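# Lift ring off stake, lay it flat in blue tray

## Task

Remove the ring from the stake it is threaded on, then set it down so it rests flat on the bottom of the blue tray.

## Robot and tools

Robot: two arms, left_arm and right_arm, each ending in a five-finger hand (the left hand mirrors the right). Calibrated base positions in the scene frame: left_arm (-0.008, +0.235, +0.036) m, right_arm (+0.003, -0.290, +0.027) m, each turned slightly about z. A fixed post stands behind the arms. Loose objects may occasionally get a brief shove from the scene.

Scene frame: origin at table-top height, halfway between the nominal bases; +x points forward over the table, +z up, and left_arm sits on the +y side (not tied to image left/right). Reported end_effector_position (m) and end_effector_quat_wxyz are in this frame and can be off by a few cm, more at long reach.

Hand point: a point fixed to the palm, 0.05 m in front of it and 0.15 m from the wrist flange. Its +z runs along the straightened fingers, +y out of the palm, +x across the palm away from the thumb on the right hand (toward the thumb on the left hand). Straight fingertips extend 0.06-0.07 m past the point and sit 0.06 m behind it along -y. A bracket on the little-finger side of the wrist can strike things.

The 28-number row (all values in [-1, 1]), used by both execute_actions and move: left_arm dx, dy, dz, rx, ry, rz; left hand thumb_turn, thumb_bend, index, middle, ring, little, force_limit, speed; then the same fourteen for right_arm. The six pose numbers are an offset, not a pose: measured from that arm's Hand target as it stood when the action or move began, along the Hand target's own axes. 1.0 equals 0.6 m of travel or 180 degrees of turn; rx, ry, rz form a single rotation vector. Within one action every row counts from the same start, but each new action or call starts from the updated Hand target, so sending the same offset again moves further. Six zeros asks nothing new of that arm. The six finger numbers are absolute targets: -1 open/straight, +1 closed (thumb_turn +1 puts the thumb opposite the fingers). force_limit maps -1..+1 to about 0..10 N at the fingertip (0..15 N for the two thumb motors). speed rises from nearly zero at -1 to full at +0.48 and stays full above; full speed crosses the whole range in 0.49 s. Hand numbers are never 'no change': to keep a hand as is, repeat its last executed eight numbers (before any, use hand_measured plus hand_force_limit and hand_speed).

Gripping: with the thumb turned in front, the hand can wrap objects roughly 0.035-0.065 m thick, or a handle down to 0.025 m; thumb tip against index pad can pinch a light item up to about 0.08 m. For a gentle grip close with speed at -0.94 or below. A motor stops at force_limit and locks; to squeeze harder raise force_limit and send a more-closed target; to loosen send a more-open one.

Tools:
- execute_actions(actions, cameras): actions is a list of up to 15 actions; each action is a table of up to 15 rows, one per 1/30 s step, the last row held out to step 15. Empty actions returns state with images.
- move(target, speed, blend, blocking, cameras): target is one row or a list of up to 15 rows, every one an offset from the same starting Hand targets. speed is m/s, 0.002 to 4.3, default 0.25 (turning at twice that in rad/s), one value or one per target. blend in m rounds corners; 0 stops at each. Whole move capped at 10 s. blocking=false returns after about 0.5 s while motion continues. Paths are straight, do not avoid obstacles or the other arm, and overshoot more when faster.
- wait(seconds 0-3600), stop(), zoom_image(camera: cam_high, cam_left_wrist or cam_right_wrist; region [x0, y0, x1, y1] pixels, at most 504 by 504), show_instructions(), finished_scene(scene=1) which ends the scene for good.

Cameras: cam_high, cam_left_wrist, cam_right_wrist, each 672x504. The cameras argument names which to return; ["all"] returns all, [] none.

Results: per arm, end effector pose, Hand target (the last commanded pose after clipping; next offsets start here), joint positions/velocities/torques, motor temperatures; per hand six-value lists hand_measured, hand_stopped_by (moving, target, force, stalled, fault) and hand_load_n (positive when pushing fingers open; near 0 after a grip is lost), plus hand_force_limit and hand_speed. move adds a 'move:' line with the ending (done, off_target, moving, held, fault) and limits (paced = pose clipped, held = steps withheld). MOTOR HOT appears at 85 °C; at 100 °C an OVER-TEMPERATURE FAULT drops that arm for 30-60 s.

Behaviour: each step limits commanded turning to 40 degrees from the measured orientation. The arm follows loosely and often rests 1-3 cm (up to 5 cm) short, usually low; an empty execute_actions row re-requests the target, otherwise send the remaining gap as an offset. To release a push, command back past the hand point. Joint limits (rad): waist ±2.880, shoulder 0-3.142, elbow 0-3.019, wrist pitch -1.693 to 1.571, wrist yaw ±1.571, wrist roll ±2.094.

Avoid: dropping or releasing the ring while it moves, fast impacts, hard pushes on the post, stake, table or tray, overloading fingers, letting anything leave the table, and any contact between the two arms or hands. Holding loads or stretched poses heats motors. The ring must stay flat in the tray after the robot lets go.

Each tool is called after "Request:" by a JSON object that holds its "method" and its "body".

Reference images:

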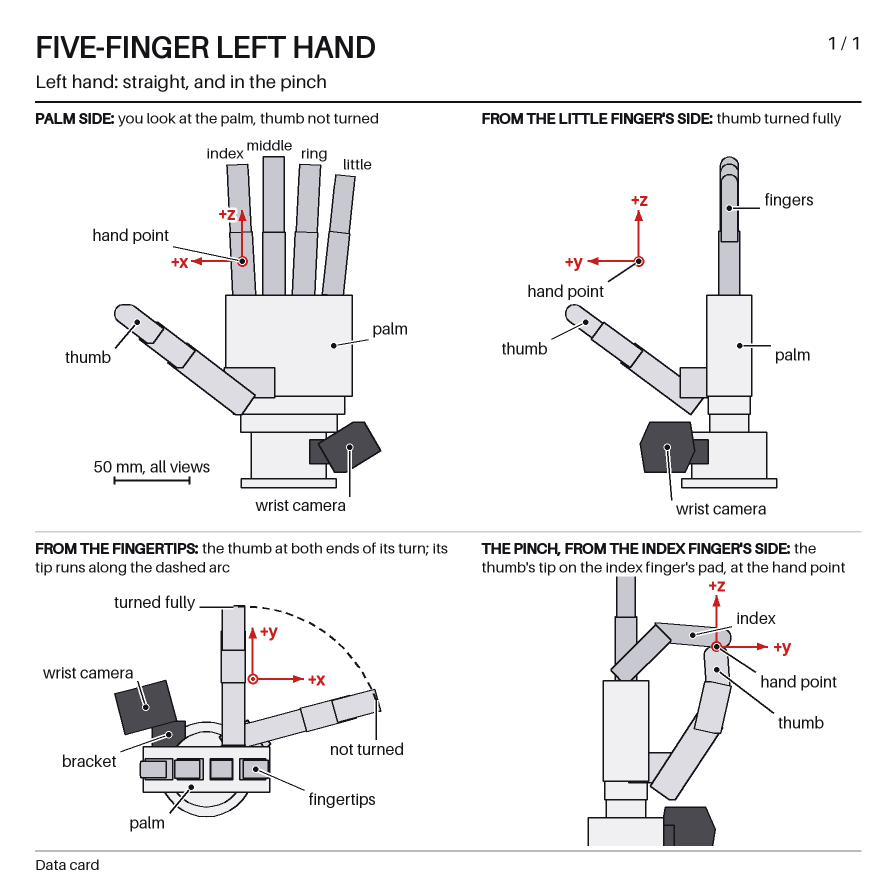

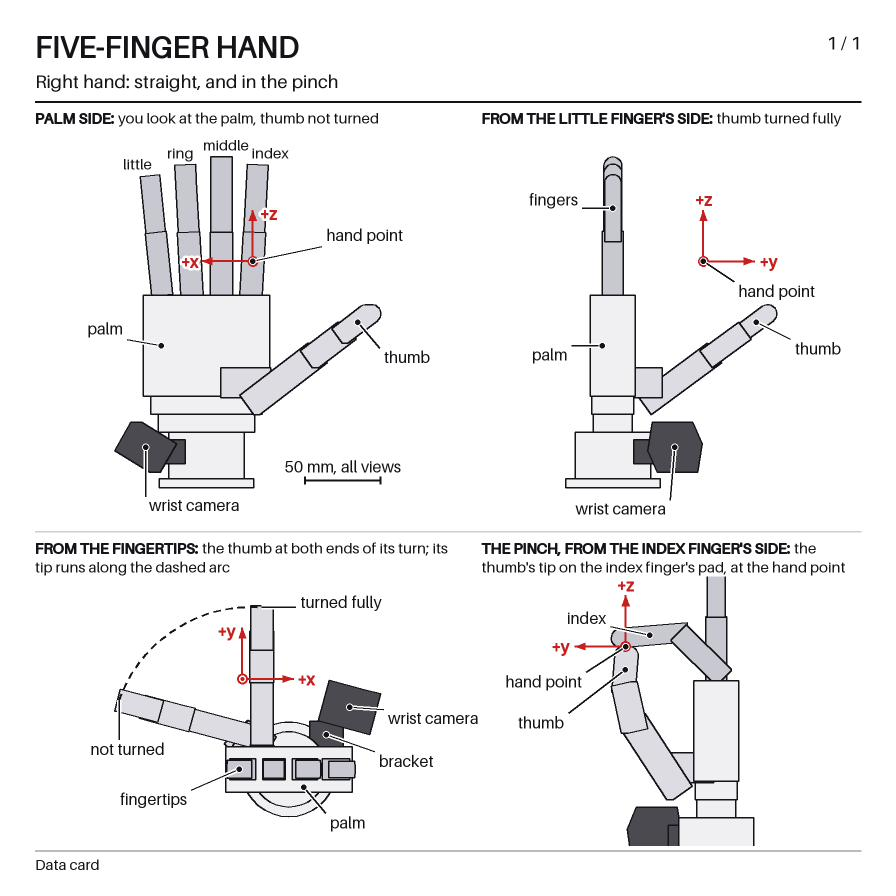

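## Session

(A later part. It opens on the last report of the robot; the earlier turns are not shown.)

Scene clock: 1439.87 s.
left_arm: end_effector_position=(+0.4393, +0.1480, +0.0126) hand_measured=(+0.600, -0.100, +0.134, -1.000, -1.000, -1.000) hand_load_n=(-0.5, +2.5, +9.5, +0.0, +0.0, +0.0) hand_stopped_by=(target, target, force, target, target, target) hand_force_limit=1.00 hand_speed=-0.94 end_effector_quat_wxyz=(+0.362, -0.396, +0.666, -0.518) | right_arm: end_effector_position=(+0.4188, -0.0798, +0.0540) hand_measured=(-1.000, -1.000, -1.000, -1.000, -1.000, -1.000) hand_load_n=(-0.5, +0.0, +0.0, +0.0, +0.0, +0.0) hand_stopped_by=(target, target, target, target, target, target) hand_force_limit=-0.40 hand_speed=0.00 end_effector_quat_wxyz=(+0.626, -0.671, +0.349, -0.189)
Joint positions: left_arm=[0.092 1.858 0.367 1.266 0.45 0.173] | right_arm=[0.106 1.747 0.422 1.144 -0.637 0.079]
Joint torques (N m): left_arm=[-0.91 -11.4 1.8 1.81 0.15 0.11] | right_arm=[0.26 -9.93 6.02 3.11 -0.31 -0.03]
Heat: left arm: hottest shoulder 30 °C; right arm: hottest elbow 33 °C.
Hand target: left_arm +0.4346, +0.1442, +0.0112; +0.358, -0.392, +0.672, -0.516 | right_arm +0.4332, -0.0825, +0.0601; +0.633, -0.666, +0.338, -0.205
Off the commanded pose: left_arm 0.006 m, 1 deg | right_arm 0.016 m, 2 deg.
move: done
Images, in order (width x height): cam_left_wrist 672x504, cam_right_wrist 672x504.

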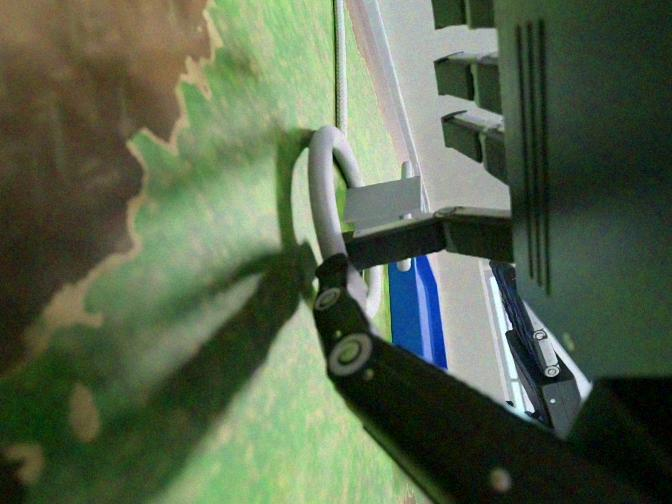

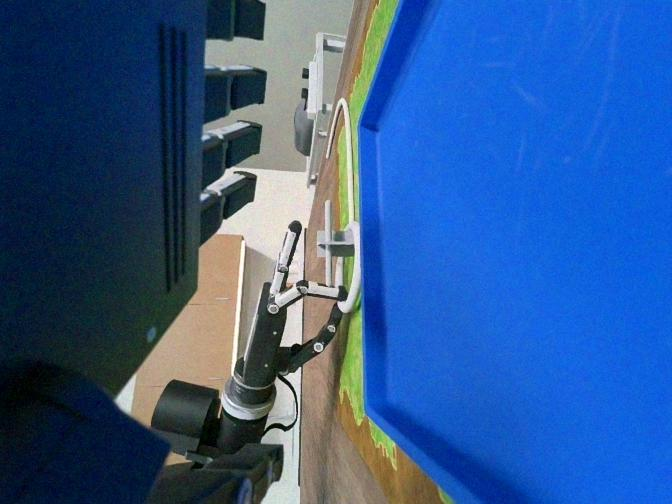

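Request:
{"method": "move", "body": {"target": [[-0.0015,-0.0140,-0.0013,-0.0322,0.0041,-0.0073,0.6,-0.1,0.20,-1,-1,-1,1.0,-0.94,0,0,0,0,0,0,-1,-1,-1,-1,-1,-1,-0.4,0]], "speed": 0.01, "cameras": ["cam_right_wrist","cam_left_wrist","cam_high"]}}

Request:
{"method": "zoom_image", "body": {"camera": "cam_right_wrist", "region": [290, 240, 390, 340]}}

Request:
{"method": "zoom_image", "body": {"camera": "cam_high", "region": [300, 210, 350, 250]}}

Scene clock: 1450.37 s.
left_arm: end_effector_position=(+0.4286, +0.1480, +0.0161) hand_measured=(+0.600, -0.100, +0.136, -1.000, -1.000, -1.000) hand_load_n=(+0.0, +0.0, +0.0, +0.0, +0.0, +0.0) hand_stopped_by=(target, target, force, target, target, target) hand_force_limit=1.00 hand_speed=-0.94 end_effector_quat_wxyz=(+0.324, -0.424, +0.691, -0.487) | right_arm: end_effector_position=(+0.4188, -0.0798, +0.0540) hand_measured=(-1.000, -1.000, -1.000, -1.000, -1.000, -1.000) hand_load_n=(-0.5, +0.0, +0.0, +0.0, +0.0, -0.5) hand_stopped_by=(target, target, target, target, target, target) hand_force_limit=-0.40 hand_speed=0.00 end_effector_quat_wxyz=(+0.626, -0.671, +0.349, -0.189)
Joint positions: left_arm=[0.085 1.704 0.373 0.975 0.435 0.192] | right_arm=[0.106 1.747 0.422 1.144 -0.637 0.079]
Joint torques (N m): left_arm=[-1.03 -10.46 5.19 1.58 0.13 0.14] | right_arm=[0.26 -10.58 5.97 3.28 -0.32 -0.07]
Heat: left arm: hottest shoulder 30 °C; right arm: hottest elbow 33 °C.
Hand target: left_arm +0.4357, +0.1439, +0.0197; +0.328, -0.414, +0.695, -0.488 | right_arm +0.4332, -0.0825, +0.0601; +0.633, -0.666, +0.338, -0.205
Off the commanded pose: left_arm 0.009 m, 1 deg | right_arm 0.016 m, 2 deg.
move: done

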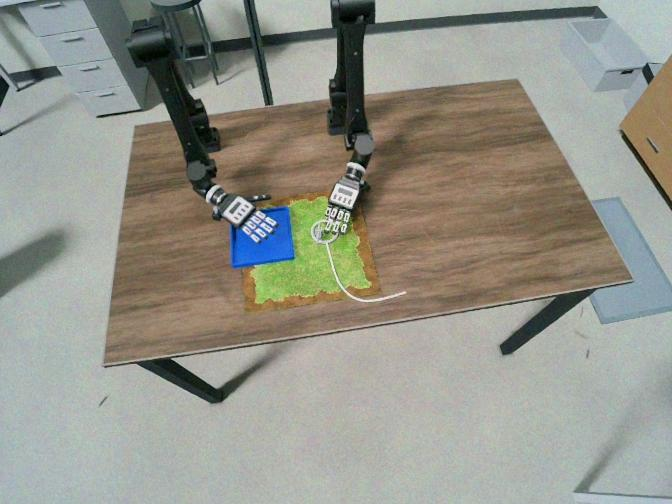

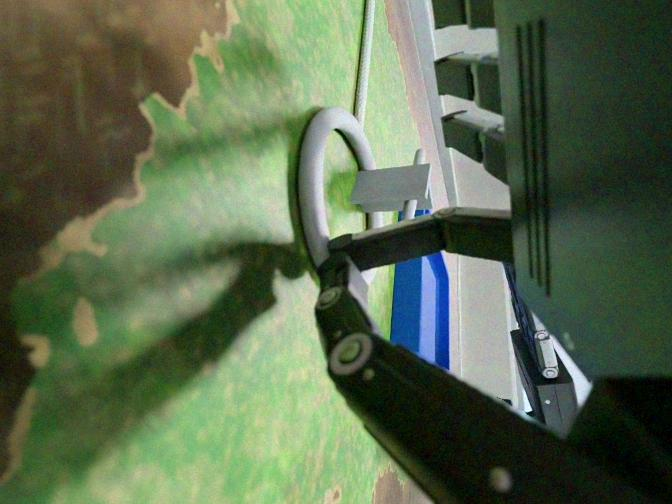

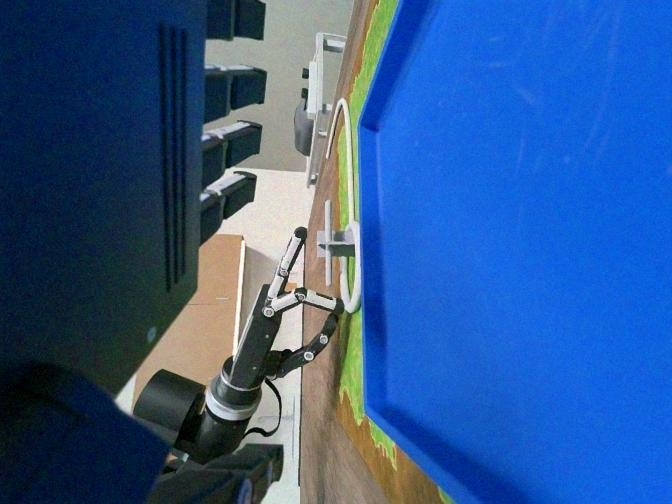

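Scaled by 5.040 from the camera's image (finer frame: 960x720).

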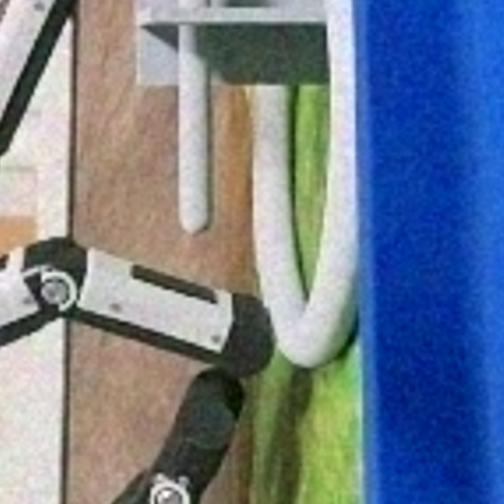

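Scaled by 10.080 from the camera's image (finer frame: 960x720).

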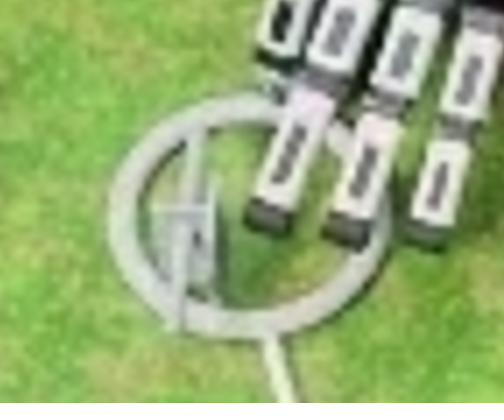

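Request:
{"method": "move", "body": {"target": [[-0.003,-0.0237,-0.004,0,0,0,0.6,-0.1,-0.15,-1,-1,-1,0.5,-0.3,0,0,0,0,0,0,-1,-1,-1,-1,-1,-1,-0.4,0],[-0.003,-0.0237,-0.004,0.0562,-0.0041,0.0073,0.6,-0.1,-0.15,-1,-1,-1,0.5,-0.3,0,0,0,0,0,0,-1,-1,-1,-1,-1,-1,-0.4,0]], "speed": 0.03, "cameras": ["cam_right_wrist","cam_high"]}}

Request:
{"method": "zoom_image", "body": {"camera": "cam_right_wrist", "region": [290, 240, 390, 340]}}

Request:
{"method": "zoom_image", "body": {"camera": "cam_high", "region": [300, 210, 350, 250]}}

Scene clock: 1456.70 s.
left_arm: end_effector_position=(+0.4431, +0.1407, +0.0420) hand_measured=(+0.600, -0.100, -0.150, -1.000, -1.000, -1.000) hand_load_n=(+0.5, +0.0, +0.0, +0.0, +0.0, +0.0) hand_stopped_by=(target, target, target, target, target, target) hand_force_limit=0.50 hand_speed=-0.30 end_effector_quat_wxyz=(+0.380, -0.368, +0.653, -0.542) | right_arm: end_effector_position=(+0.4188, -0.0798, +0.0540) hand_measured=(-1.000, -1.000, -1.000, -1.000, -1.000, -1.000) hand_load_n=(+0.0, +0.0, +0.0, +0.0, +0.0, +0.0) hand_stopped_by=(target, target, target, target, target, target) hand_force_limit=-0.40 hand_speed=0.00 end_effector_quat_wxyz=(+0.626, -0.671, +0.349, -0.189)
Joint positions: left_arm=[0.085 1.81 0.356 1.315 0.471 0.162] | right_arm=[0.106 1.747 0.422 1.144 -0.637 0.079]
Joint torques (N m): left_arm=[0.79 -8.82 2.14 2.86 0.24 -0.12] | right_arm=[0.38 -10.05 5.98 2.96 -0.31 -0.01]
Heat: left arm: hottest shoulder 30 °C; right arm: hottest elbow 33 °C.
Hand target: left_arm +0.4382, +0.1441, +0.0341; +0.373, -0.379, +0.652, -0.541 | right_arm +0.4332, -0.0825, +0.0601; +0.633, -0.666, +0.338, -0.205
Off the commanded pose: left_arm 0.010 m, 1 deg | right_arm 0.016 m, 2 deg.
move: done
Images, in order (width x height): cam_high 672x504, cam_right_wrist 672x504.

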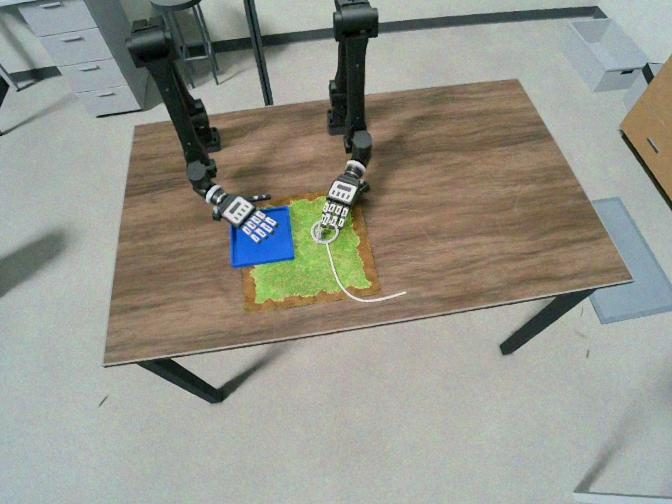

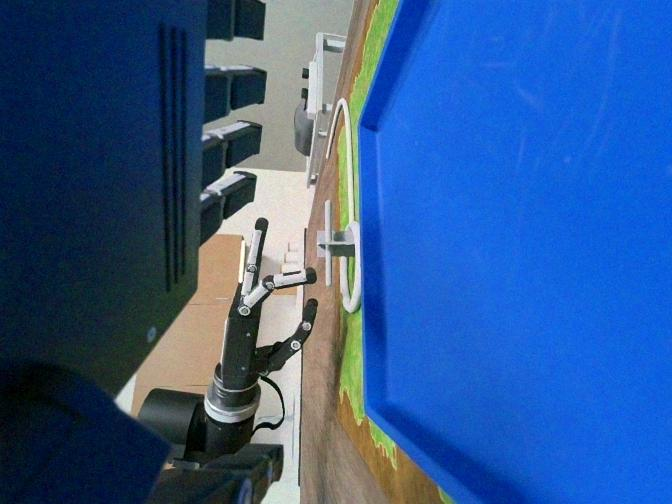

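Scaled by 5.040 from the camera's image (finer frame: 960x720).

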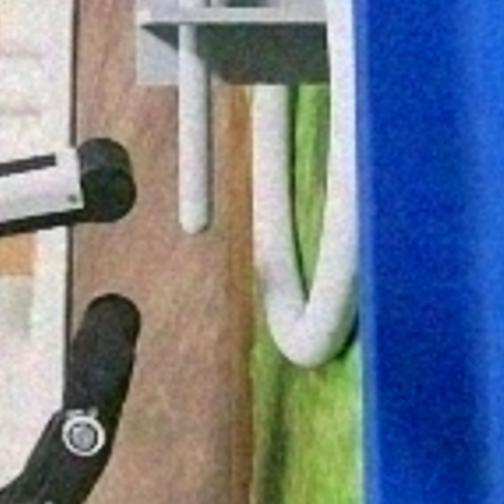

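Scaled by 10.080 from the camera's image (finer frame: 960x720).

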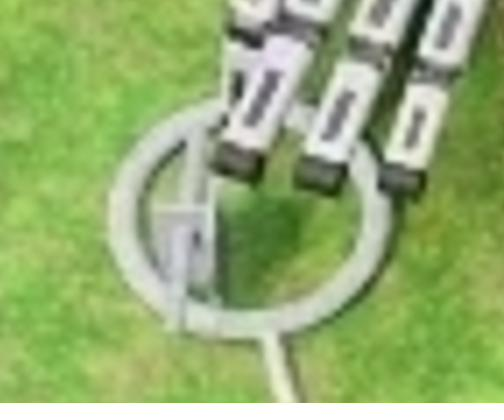

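Request:
{"method": "move", "body": {"target": [-0.008,0.0117,-0.0068,0,0,0,0.6,-0.1,-0.15,-1,-1,-1,0.5,-0.3,0,0,0,0,0,0,-1,-1,-1,-1,-1,-1,-0.4,0], "speed": 0.03, "cameras": ["cam_right_wrist","cam_high"]}}

Request:
{"method": "zoom_image", "body": {"camera": "cam_right_wrist", "region": [290, 240, 390, 340]}}

Request:
{"method": "zoom_image", "body": {"camera": "cam_high", "region": [300, 210, 350, 250]}}

Scene clock: 1458.50 s.
left_arm: end_effector_position=(+0.4418, +0.1474, +0.0362) hand_measured=(+0.600, -0.100, -0.150, -1.000, -1.000, -1.000) hand_load_n=(+0.0, +0.0, +0.0, +0.0, -0.5, +0.0) hand_stopped_by=(target, target, target, target, target, target) hand_force_limit=0.50 hand_speed=-0.30 end_effector_quat_wxyz=(+0.379, -0.368, +0.652, -0.543) | right_arm: end_effector_position=(+0.4188, -0.0798, +0.0540) hand_measured=(-1.000, -1.000, -1.000, -1.000, -1.000, -1.000) hand_load_n=(+0.0, +0.0, +0.0, +0.0, +0.0, -0.5) hand_stopped_by=(target, target, target, target, target, target) hand_force_limit=-0.40 hand_speed=0.00 end_effector_quat_wxyz=(+0.626, -0.671, +0.349, -0.189)
Joint positions: left_arm=[0.108 1.84 0.356 1.345 0.495 0.162] | right_arm=[0.106 1.747 0.422 1.144 -0.637 0.079]
Joint torques (N m): left_arm=[0.62 -9.23 1.57 2.84 0.24 -0.08] | right_arm=[0.91 -10.99 5.82 2.93 -0.3 0]
Heat: left arm: hottest shoulder 30 °C; right arm: hottest elbow 33 °C.
Hand target: left_arm +0.4359, +0.1509, +0.0280; +0.373, -0.379, +0.652, -0.541 | right_arm +0.4332, -0.0825, +0.0601; +0.633, -0.666, +0.338, -0.205
Off the commanded pose: left_arm 0.011 m, 1 deg | right_arm 0.016 m, 2 deg.
move: off_target (left_arm)
Images, in order (width x height): cam_high 672x504, cam_right_wrist 672x504.

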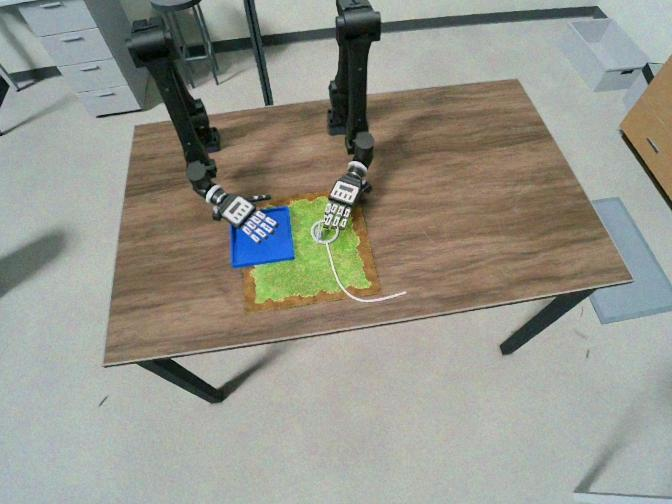

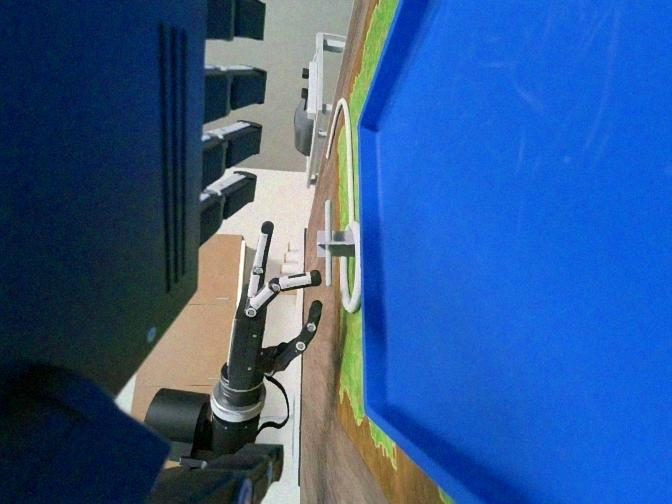

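Scaled by 5.040 from the camera's image (finer frame: 960x720).

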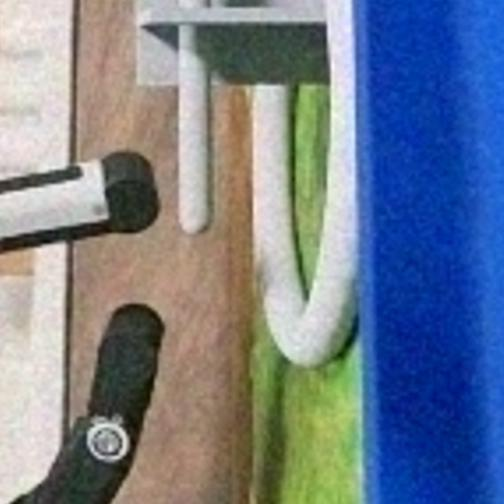

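Scaled by 10.080 from the camera's image (finer frame: 960x720).

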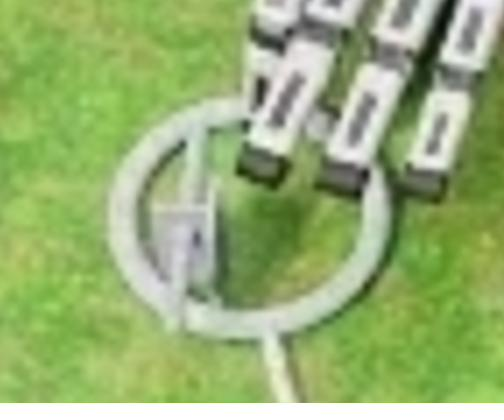

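Request:
{"method": "move", "body": {"target": [0.0097,0.0683,0.0003,0,0,0,0.6,-0.1,-0.15,-1,-1,-1,0.5,-0.3,0,0,0,0,0,0,-1,-1,-1,-1,-1,-1,-0.4,0], "speed": 0.02, "cameras": ["cam_right_wrist","cam_high"]}}

Request:
{"method": "zoom_image", "body": {"camera": "cam_right_wrist", "region": [290, 240, 390, 340]}}

Request:
{"method": "zoom_image", "body": {"camera": "cam_high", "region": [300, 210, 350, 250]}}

Scene clock: 1461.63 s.
left_arm: end_effector_position=(+0.4328, +0.1468, +0.0021) hand_measured=(+0.600, -0.100, -0.150, -1.000, -1.000, -1.000) hand_load_n=(-0.5, -2.5, -0.5, +0.0, +0.0, +0.0) hand_stopped_by=(target, target, target, target, target, target) hand_force_limit=0.50 hand_speed=-0.30 end_effector_quat_wxyz=(+0.383, -0.364, +0.649, -0.547) | right_arm: end_effector_position=(+0.4188, -0.0798, +0.0540) hand_measured=(-1.000, -1.000, -1.000, -1.000, -1.000, -1.000) hand_load_n=(+0.0, +0.0, +0.0, +0.0, +0.0, +0.0) hand_stopped_by=(target, target, target, target, target, target) hand_force_limit=-0.40 hand_speed=0.00 end_effector_quat_wxyz=(+0.626, -0.671, +0.349, -0.189)
Joint positions: left_arm=[0.11 2.034 0.356 1.555 0.499 0.159] | right_arm=[0.106 1.747 0.422 1.144 -0.637 0.079]
Joint torques (N m): left_arm=[0.5 -8.53 1.28 2.09 0.11 -0.05] | right_arm=[0.56 -9.88 6.05 2.96 -0.29 -0.01]
Heat: left arm: hottest shoulder 30 °C; right arm: hottest elbow 33 °C.
Hand target: left_arm +0.4298, +0.1508, -0.0129; +0.373, -0.379, +0.652, -0.541 | right_arm +0.4332, -0.0825, +0.0601; +0.633, -0.666, +0.338, -0.205
Off the commanded pose: left_arm 0.016 m, 2 deg | right_arm 0.016 m, 2 deg.
move: off_target (left_arm)
Images, in order (width x height): cam_high 672x504, cam_right_wrist 672x504.

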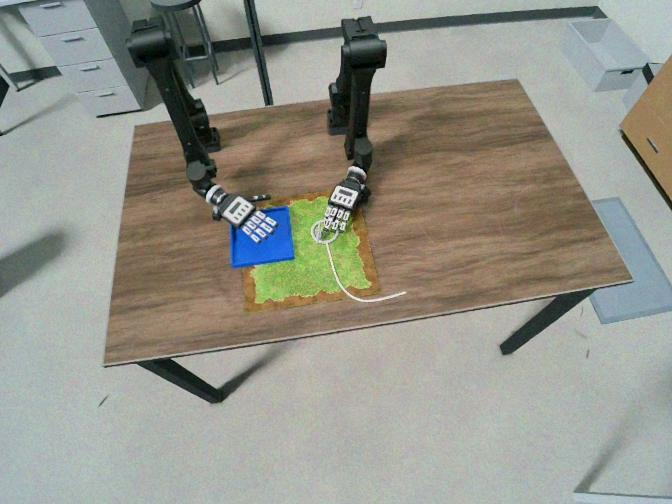

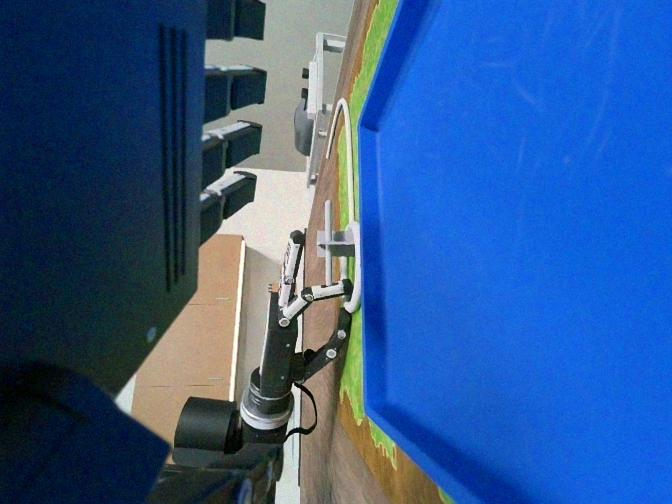

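Scaled by 5.040 from the camera's image (finer frame: 960x720).

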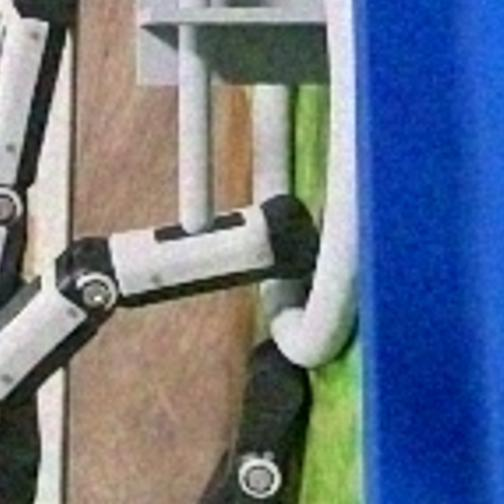

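Scaled by 10.080 from the camera's image (finer frame: 960x720).

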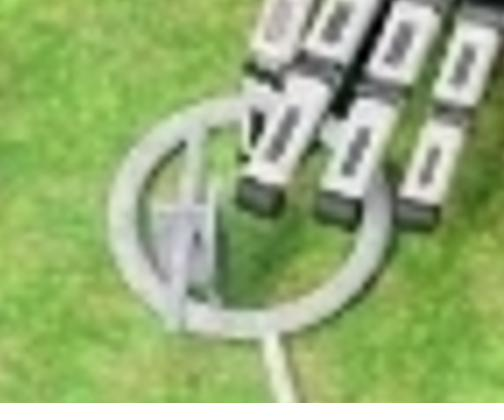

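Request:
{"method": "move", "body": {"target": [[0,0,0.002,0,0,0,0.6,-0.1,0.05,-1,-1,-1,0.9,-0.85,0,0,0,0,0,0,-1,-1,-1,-1,-1,-1,-0.4,0]], "speed": 0.01, "cameras": ["cam_right_wrist"]}}

Request:
{"method": "zoom_image", "body": {"camera": "cam_right_wrist", "region": [290, 240, 390, 340]}}

Scene clock: 1462.73 s.
left_arm: end_effector_position=(+0.4361, +0.1466, +0.0033) hand_measured=(+0.600, -0.100, +0.050, -1.000, -1.000, -1.000) hand_load_n=(+0.0, +0.0, +1.5, +0.0, +0.0, +0.0) hand_stopped_by=(target, target, target, target, target, target) hand_force_limit=0.90 hand_speed=-0.85 end_effector_quat_wxyz=(+0.384, -0.363, +0.647, -0.549) | right_arm: end_effector_position=(+0.4188, -0.0798, +0.0540) hand_measured=(-1.000, -1.000, -1.000, -1.000, -1.000, -1.000) hand_load_n=(+0.0, +0.0, +0.0, +0.0, +0.0, +0.0) hand_stopped_by=(target, target, target, target, target, target) hand_force_limit=-0.40 hand_speed=0.00 end_effector_quat_wxyz=(+0.626, -0.671, +0.349, -0.189)
Joint positions: left_arm=[0.11 2.036 0.364 1.556 0.5 0.155] | right_arm=[0.106 1.747 0.422 1.144 -0.637 0.079]
Joint torques (N m): left_arm=[0.21 -8.82 0.87 2.03 -0.02 -0.01] | right_arm=[0.38 -10.4 6.13 3.06 -0.26 -0.02]
Heat: left arm: hottest shoulder 30 °C; right arm: hottest elbow 33 °C.
Hand target: left_arm +0.4309, +0.1504, -0.0131; +0.373, -0.379, +0.652, -0.541 | right_arm +0.4332, -0.0825, +0.0601; +0.633, -0.666, +0.338, -0.205
Off the commanded pose: left_arm 0.018 m, 2 deg | right_arm 0.016 m, 2 deg.
move: off_target (left_arm)

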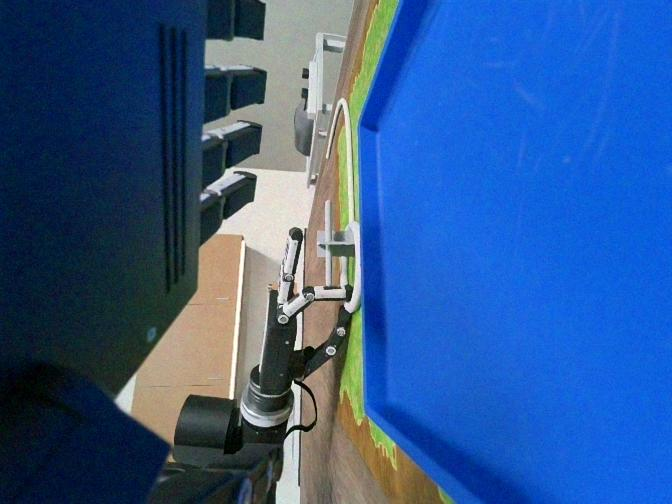

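Scaled by 5.040 from the camera's image (finer frame: 960x720).

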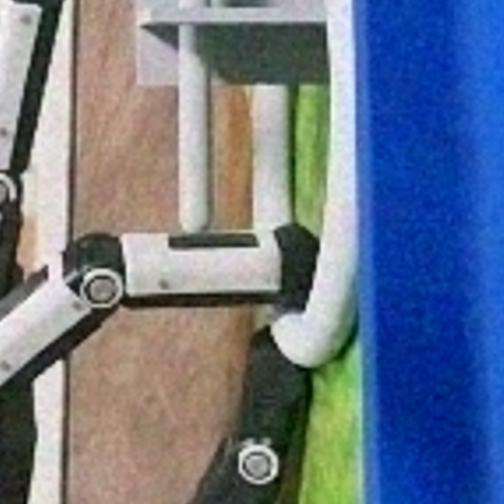

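Request:
{"method": "move", "body": {"target": [[0,0,0.003,0,0,0,0.6,-0.1,0.11,-1,-1,-1,1.0,-0.94,0,0,0,0,0,0,-1,-1,-1,-1,-1,-1,-0.4,0],[0,0,0.003,0,0,0,0.6,-0.1,0.16,-1,-1,-1,1.0,-0.94,0,0,0,0,0,0,-1,-1,-1,-1,-1,-1,-0.4,0],[-0.002,-0.0255,-0.0005,0,0,0,0.6,-0.1,0.16,-1,-1,-1,1.0,-0.94,0,0,0,0,0,0,-1,-1,-1,-1,-1,-1,-0.4,0],[-0.002,-0.0255,-0.0005,0,0,0,0.6,-0.1,0.20,-1,-1,-1,1.0,-0.94,0,0,0,0,0,0,-1,-1,-1,-1,-1,-1,-0.4,0]], "speed": 0.01, "cameras": ["cam_right_wrist","cam_left_wrist"]}}

Request:
{"method": "zoom_image", "body": {"camera": "cam_right_wrist", "region": [290, 240, 390, 340]}}

Scene clock: 1467.40 s.
left_arm: end_effector_position=(+0.4387, +0.1471, +0.0062) hand_measured=(+0.600, -0.100, +0.138, -1.000, -1.000, -1.000) hand_load_n=(-1.0, +2.0, +10.5, +0.0, +0.0, +0.0) hand_stopped_by=(target, target, force, target, target, target) hand_force_limit=1.00 hand_speed=-0.94 end_effector_quat_wxyz=(+0.378, -0.370, +0.649, -0.546) | right_arm: end_effector_position=(+0.4188, -0.0798, +0.0540) hand_measured=(-1.000, -1.000, -1.000, -1.000, -1.000, -1.000) hand_load_n=(+0.0, +0.0, +0.0, +0.0, +0.0, +0.0) hand_stopped_by=(target, target, target, target, target, target) hand_force_limit=-0.40 hand_speed=0.00 end_effector_quat_wxyz=(+0.626, -0.671, +0.349, -0.189)
Joint positions: left_arm=[0.11 1.999 0.368 1.497 0.496 0.151] | right_arm=[0.106 1.747 0.422 1.144 -0.637 0.079]
Joint torques (N m): left_arm=[0.38 -11.75 0.23 1.65 0.02 0.01] | right_arm=[0.62 -10.52 6.02 2.91 -0.27 -0.01]
Heat: left arm: hottest shoulder 30 °C; right arm: hottest elbow 33 °C.
Hand target: left_arm +0.4325, +0.1495, +0.0021; +0.373, -0.379, +0.652, -0.541 | right_arm +0.4332, -0.0825, +0.0601; +0.633, -0.666, +0.338, -0.205
Off the commanded pose: left_arm 0.008 m, 1 deg | right_arm 0.016 m, 2 deg.
move: done; target 2's new numbers were sent with left_arm's hand 0.018 m and 3 deg from that target
Images, in order (width x height): cam_left_wrist 672x504, cam_right_wrist 672x504.

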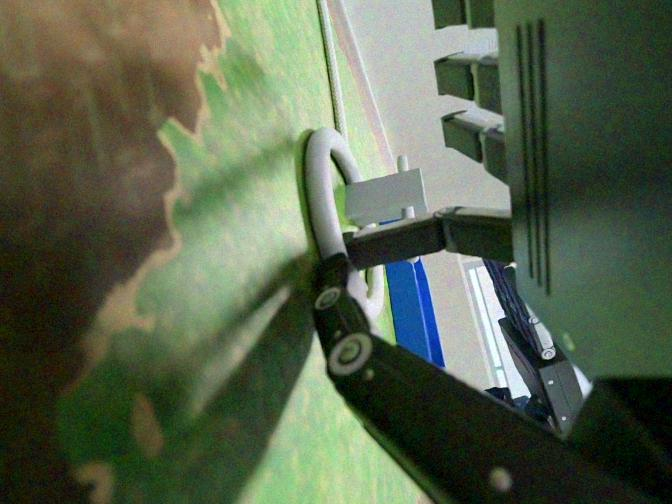

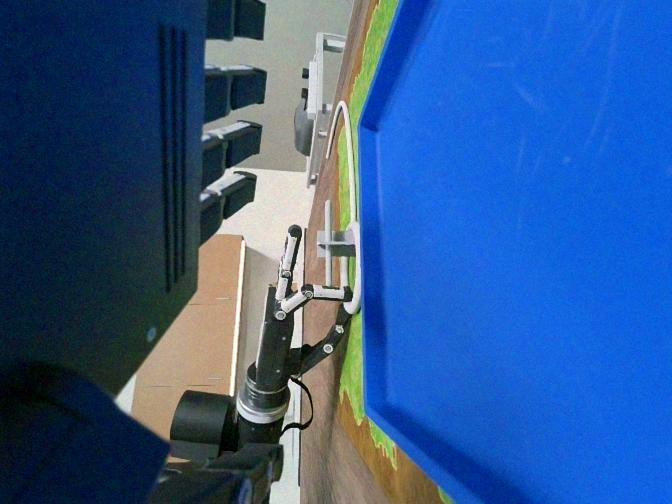

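Scaled by 5.040 from the camera's image (finer frame: 960x720).

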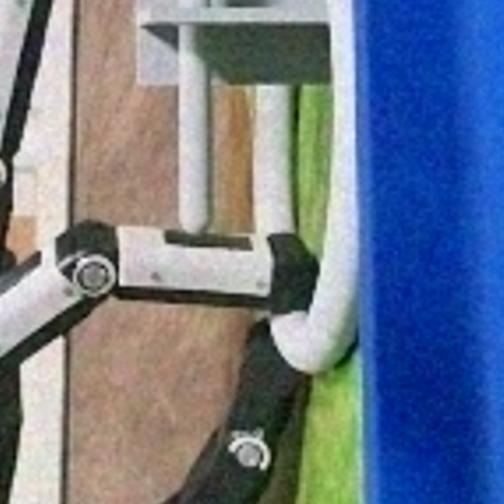

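Request:
{"method": "move", "body": {"target": [[-0.0003,-0.0060,-0.0006,-0.0118,0.0013,-0.0028,0.6,-0.1,0.20,-1,-1,-1,1.0,-0.94,0,0,0,0,0,0,-1,-1,-1,-1,-1,-1,-0.4,0]], "speed": 0.01}}

Scene clock: 1470.10 s.
left_arm: end_effector_position=(+0.4392, +0.1479, +0.0109) hand_measured=(+0.600, -0.100, +0.138, -1.000, -1.000, -1.000) hand_load_n=(+0.0, +0.0, +1.5, +0.0, +0.0, +0.0) hand_stopped_by=(target, target, force, target, target, target) hand_force_limit=1.00 hand_speed=-0.94 end_effector_quat_wxyz=(+0.366, -0.383, +0.655, -0.538) | right_arm: end_effector_position=(+0.4188, -0.0798, +0.0540) hand_measured=(-1.000, -1.000, -1.000, -1.000, -1.000, -1.000) hand_load_n=(-0.5, +0.0, +0.0, +0.0, +0.0, +0.0) hand_stopped_by=(target, target, target, target, target, target) hand_force_limit=-0.40 hand_speed=0.00 end_effector_quat_wxyz=(+0.626, -0.671, +0.349, -0.189)
Joint positions: left_arm=[0.11 1.93 0.368 1.388 0.491 0.151] | right_arm=[0.106 1.747 0.422 1.144 -0.637 0.079]
Joint torques (N m): left_arm=[-0.15 -11.46 0.84 1.65 0.03 0.13] | right_arm=[0.44 -10.58 5.91 3.03 -0.29 -0.03]
Heat: left arm: hottest shoulder 30 °C; right arm: hottest elbow 33 °C.
Hand target: left_arm +0.4326, +0.1494, +0.0058; +0.362, -0.387, +0.661, -0.531 | right_arm +0.4332, -0.0825, +0.0601; +0.633, -0.666, +0.338, -0.205
Off the commanded pose: left_arm 0.009 m, 1 deg | right_arm 0.016 m, 2 deg.
move: done

Request:
{"method": "execute_actions", "body": {"actions": []}}

Request:
{"method": "zoom_image", "body": {"camera": "cam_right_wrist", "region": [290, 240, 390, 340]}}

Request:
{"method": "zoom_image", "body": {"camera": "cam_left_wrist", "region": [270, 80, 430, 300]}}

Scene clock: 1470.63 s.
left_arm: end_effector_position=(+0.4392, +0.1479, +0.0109) hand_measured=(+0.600, -0.100, +0.138, -1.000, -1.000, -1.000) hand_load_n=(+0.0, +0.0, +1.5, +0.0, +0.0, +0.0) hand_stopped_by=(target, target, force, target, target, target) hand_force_limit=1.00 hand_speed=-0.94 end_effector_quat_wxyz=(+0.366, -0.383, +0.655, -0.538) | right_arm: end_effector_position=(+0.4188, -0.0798, +0.0540) hand_measured=(-1.000, -1.000, -1.000, -1.000, -1.000, -1.000) hand_load_n=(-0.5, +0.0, +0.0, +0.0, +0.0, +0.0) hand_stopped_by=(target, target, target, target, target, target) hand_force_limit=-0.40 hand_speed=0.00 end_effector_quat_wxyz=(+0.626, -0.671, +0.349, -0.189)
Joint positions: left_arm=[0.11 1.93 0.368 1.388 0.491 0.151] | right_arm=[0.106 1.747 0.422 1.144 -0.637 0.079]
Joint velocities: within noise
Joint torques (N m): left_arm=[0.15 -11.34 0.83 1.59 0.04 0.11] | right_arm=[0.62 -10.75 6.12 3.23 -0.29 0.01]
Motor temperatures (°C): left_arm=[28 30 29 27 29 24] | right_arm=[26 32 33 29 28 27]
Heat: left arm: hottest shoulder 30 °C; right arm: hottest elbow 33 °C.
Hand target: left_arm +0.4326, +0.1494, +0.0058; +0.362, -0.387, +0.661, -0.531 | right_arm +0.4332, -0.0825, +0.0601; +0.633, -0.666, +0.338, -0.205
Off the commanded pose: left_arm 0.009 m, 1 deg | right_arm 0.016 m, 2 deg.

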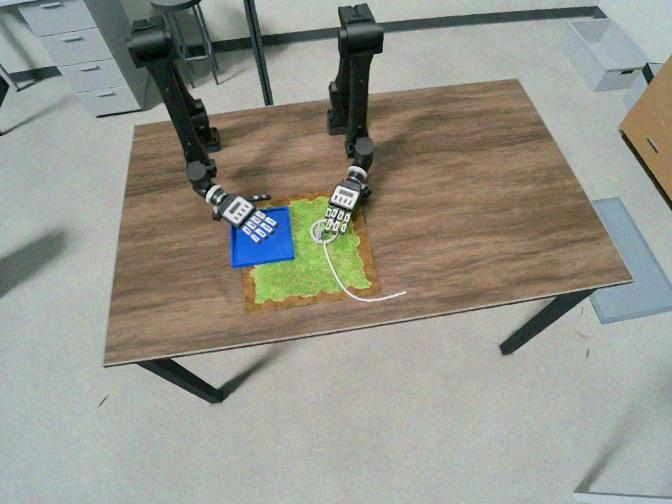

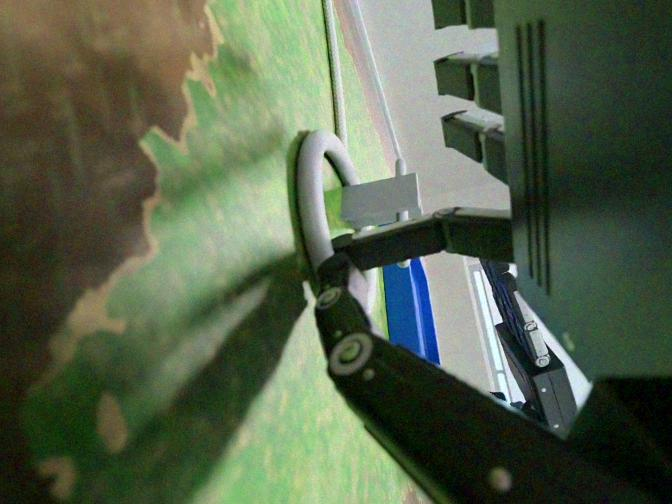

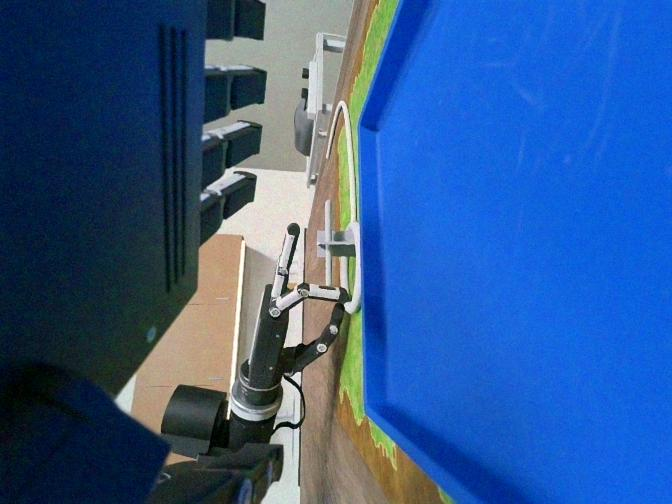

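Scaled by 5.040 from the camera's image (finer frame: 960x720).

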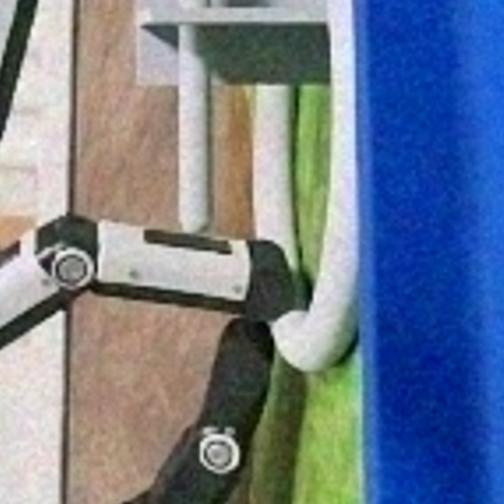

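Scaled by 2.291 from the camera's image (finer frame: 960x720).

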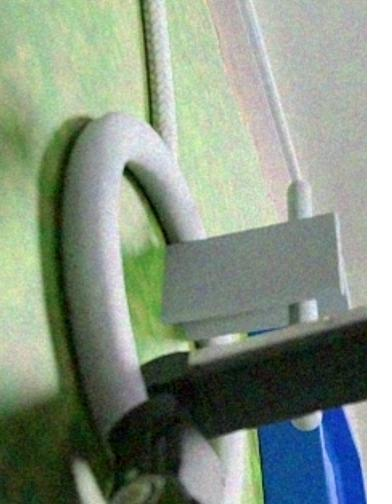

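Request:
{"method": "move", "body": {"target": [[0,0,0,0,0,0,0.6,-0.1,-0.15,-1,-1,-1,0.5,-0.3,0,0,0,0,0,0,-1,-1,-1,-1,-1,-1,-0.4,0],[-0.0072,-0.0215,-0.0118,0.0118,-0.0013,0.0028,0.6,-0.18,-0.15,-1,-1,-1,0.5,-0.3,0,0,0,0,0,0,-1,-1,-1,-1,-1,-1,-0.4,0]], "speed": 0.03, "cameras": ["cam_right_wrist","cam_high"]}}

Request:
{"method": "zoom_image", "body": {"camera": "cam_right_wrist", "region": [290, 240, 390, 340]}}

Request:
{"method": "zoom_image", "body": {"camera": "cam_high", "region": [300, 210, 350, 250]}}

Scene clock: 1475.93 s.
left_arm: end_effector_position=(+0.4308, +0.1497, +0.0167) hand_measured=(+0.600, -0.180, -0.150, -1.000, -1.000, -1.000) hand_load_n=(+0.0, +0.0, +0.0, +0.0, +0.0, +0.0) hand_stopped_by=(target, target, target, target, target, target) hand_force_limit=0.50 hand_speed=-0.30 end_effector_quat_wxyz=(+0.366, -0.380, +0.655, -0.541) | right_arm: end_effector_position=(+0.4188, -0.0798, +0.0540) hand_measured=(-1.000, -1.000, -1.000, -1.000, -1.000, -1.000) hand_load_n=(+0.0, +0.0, +0.0, +0.0, +0.0, +0.0) hand_stopped_by=(target, target, target, target, target, target) hand_force_limit=-0.40 hand_speed=0.00 end_effector_quat_wxyz=(+0.626, -0.671, +0.349, -0.189)
Joint positions: left_arm=[0.122 1.908 0.343 1.397 0.509 0.151] | right_arm=[0.106 1.747 0.422 1.144 -0.637 0.079]
Joint torques (N m): left_arm=[0.5 -11.05 1.21 2.84 0.26 0.05] | right_arm=[-0.09 -11.28 5.96 3.14 -0.31 -0.02]
Heat: left arm: hottest shoulder 30 °C; right arm: hottest elbow 33 °C.
Hand target: left_arm +0.4299, +0.1546, +0.0201; +0.373, -0.379, +0.652, -0.541 | right_arm +0.4332, -0.0825, +0.0601; +0.633, -0.666, +0.338, -0.205
Off the commanded pose: left_arm 0.006 m, 1 deg | right_arm 0.016 m, 2 deg.
move: done
Images, in order (width x height): cam_high 672x504, cam_right_wrist 672x504.

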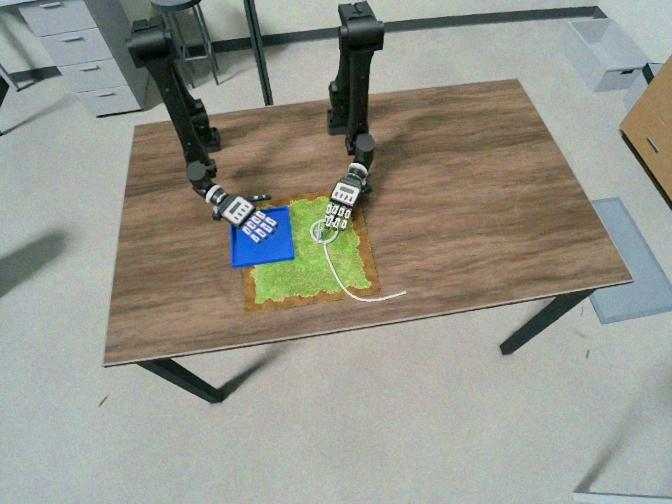

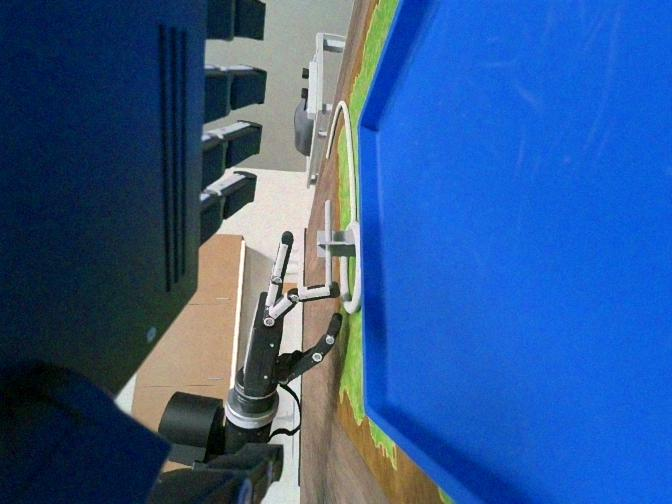

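Scaled by 5.040 from the camera's image (finer frame: 960x720).

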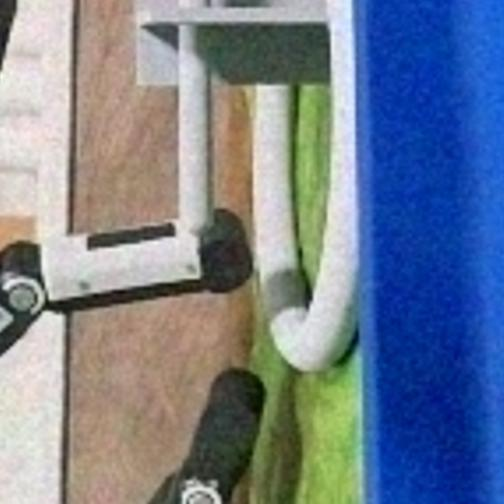

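Scaled by 10.080 from the camera's image (finer frame: 960x720).

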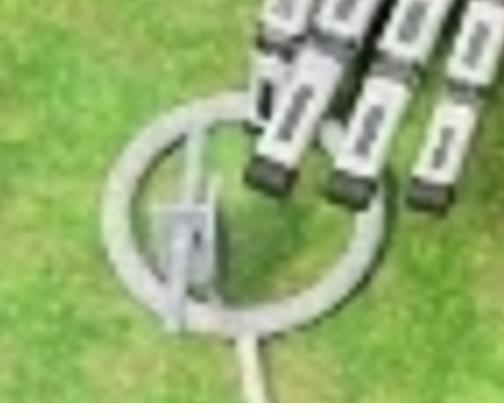

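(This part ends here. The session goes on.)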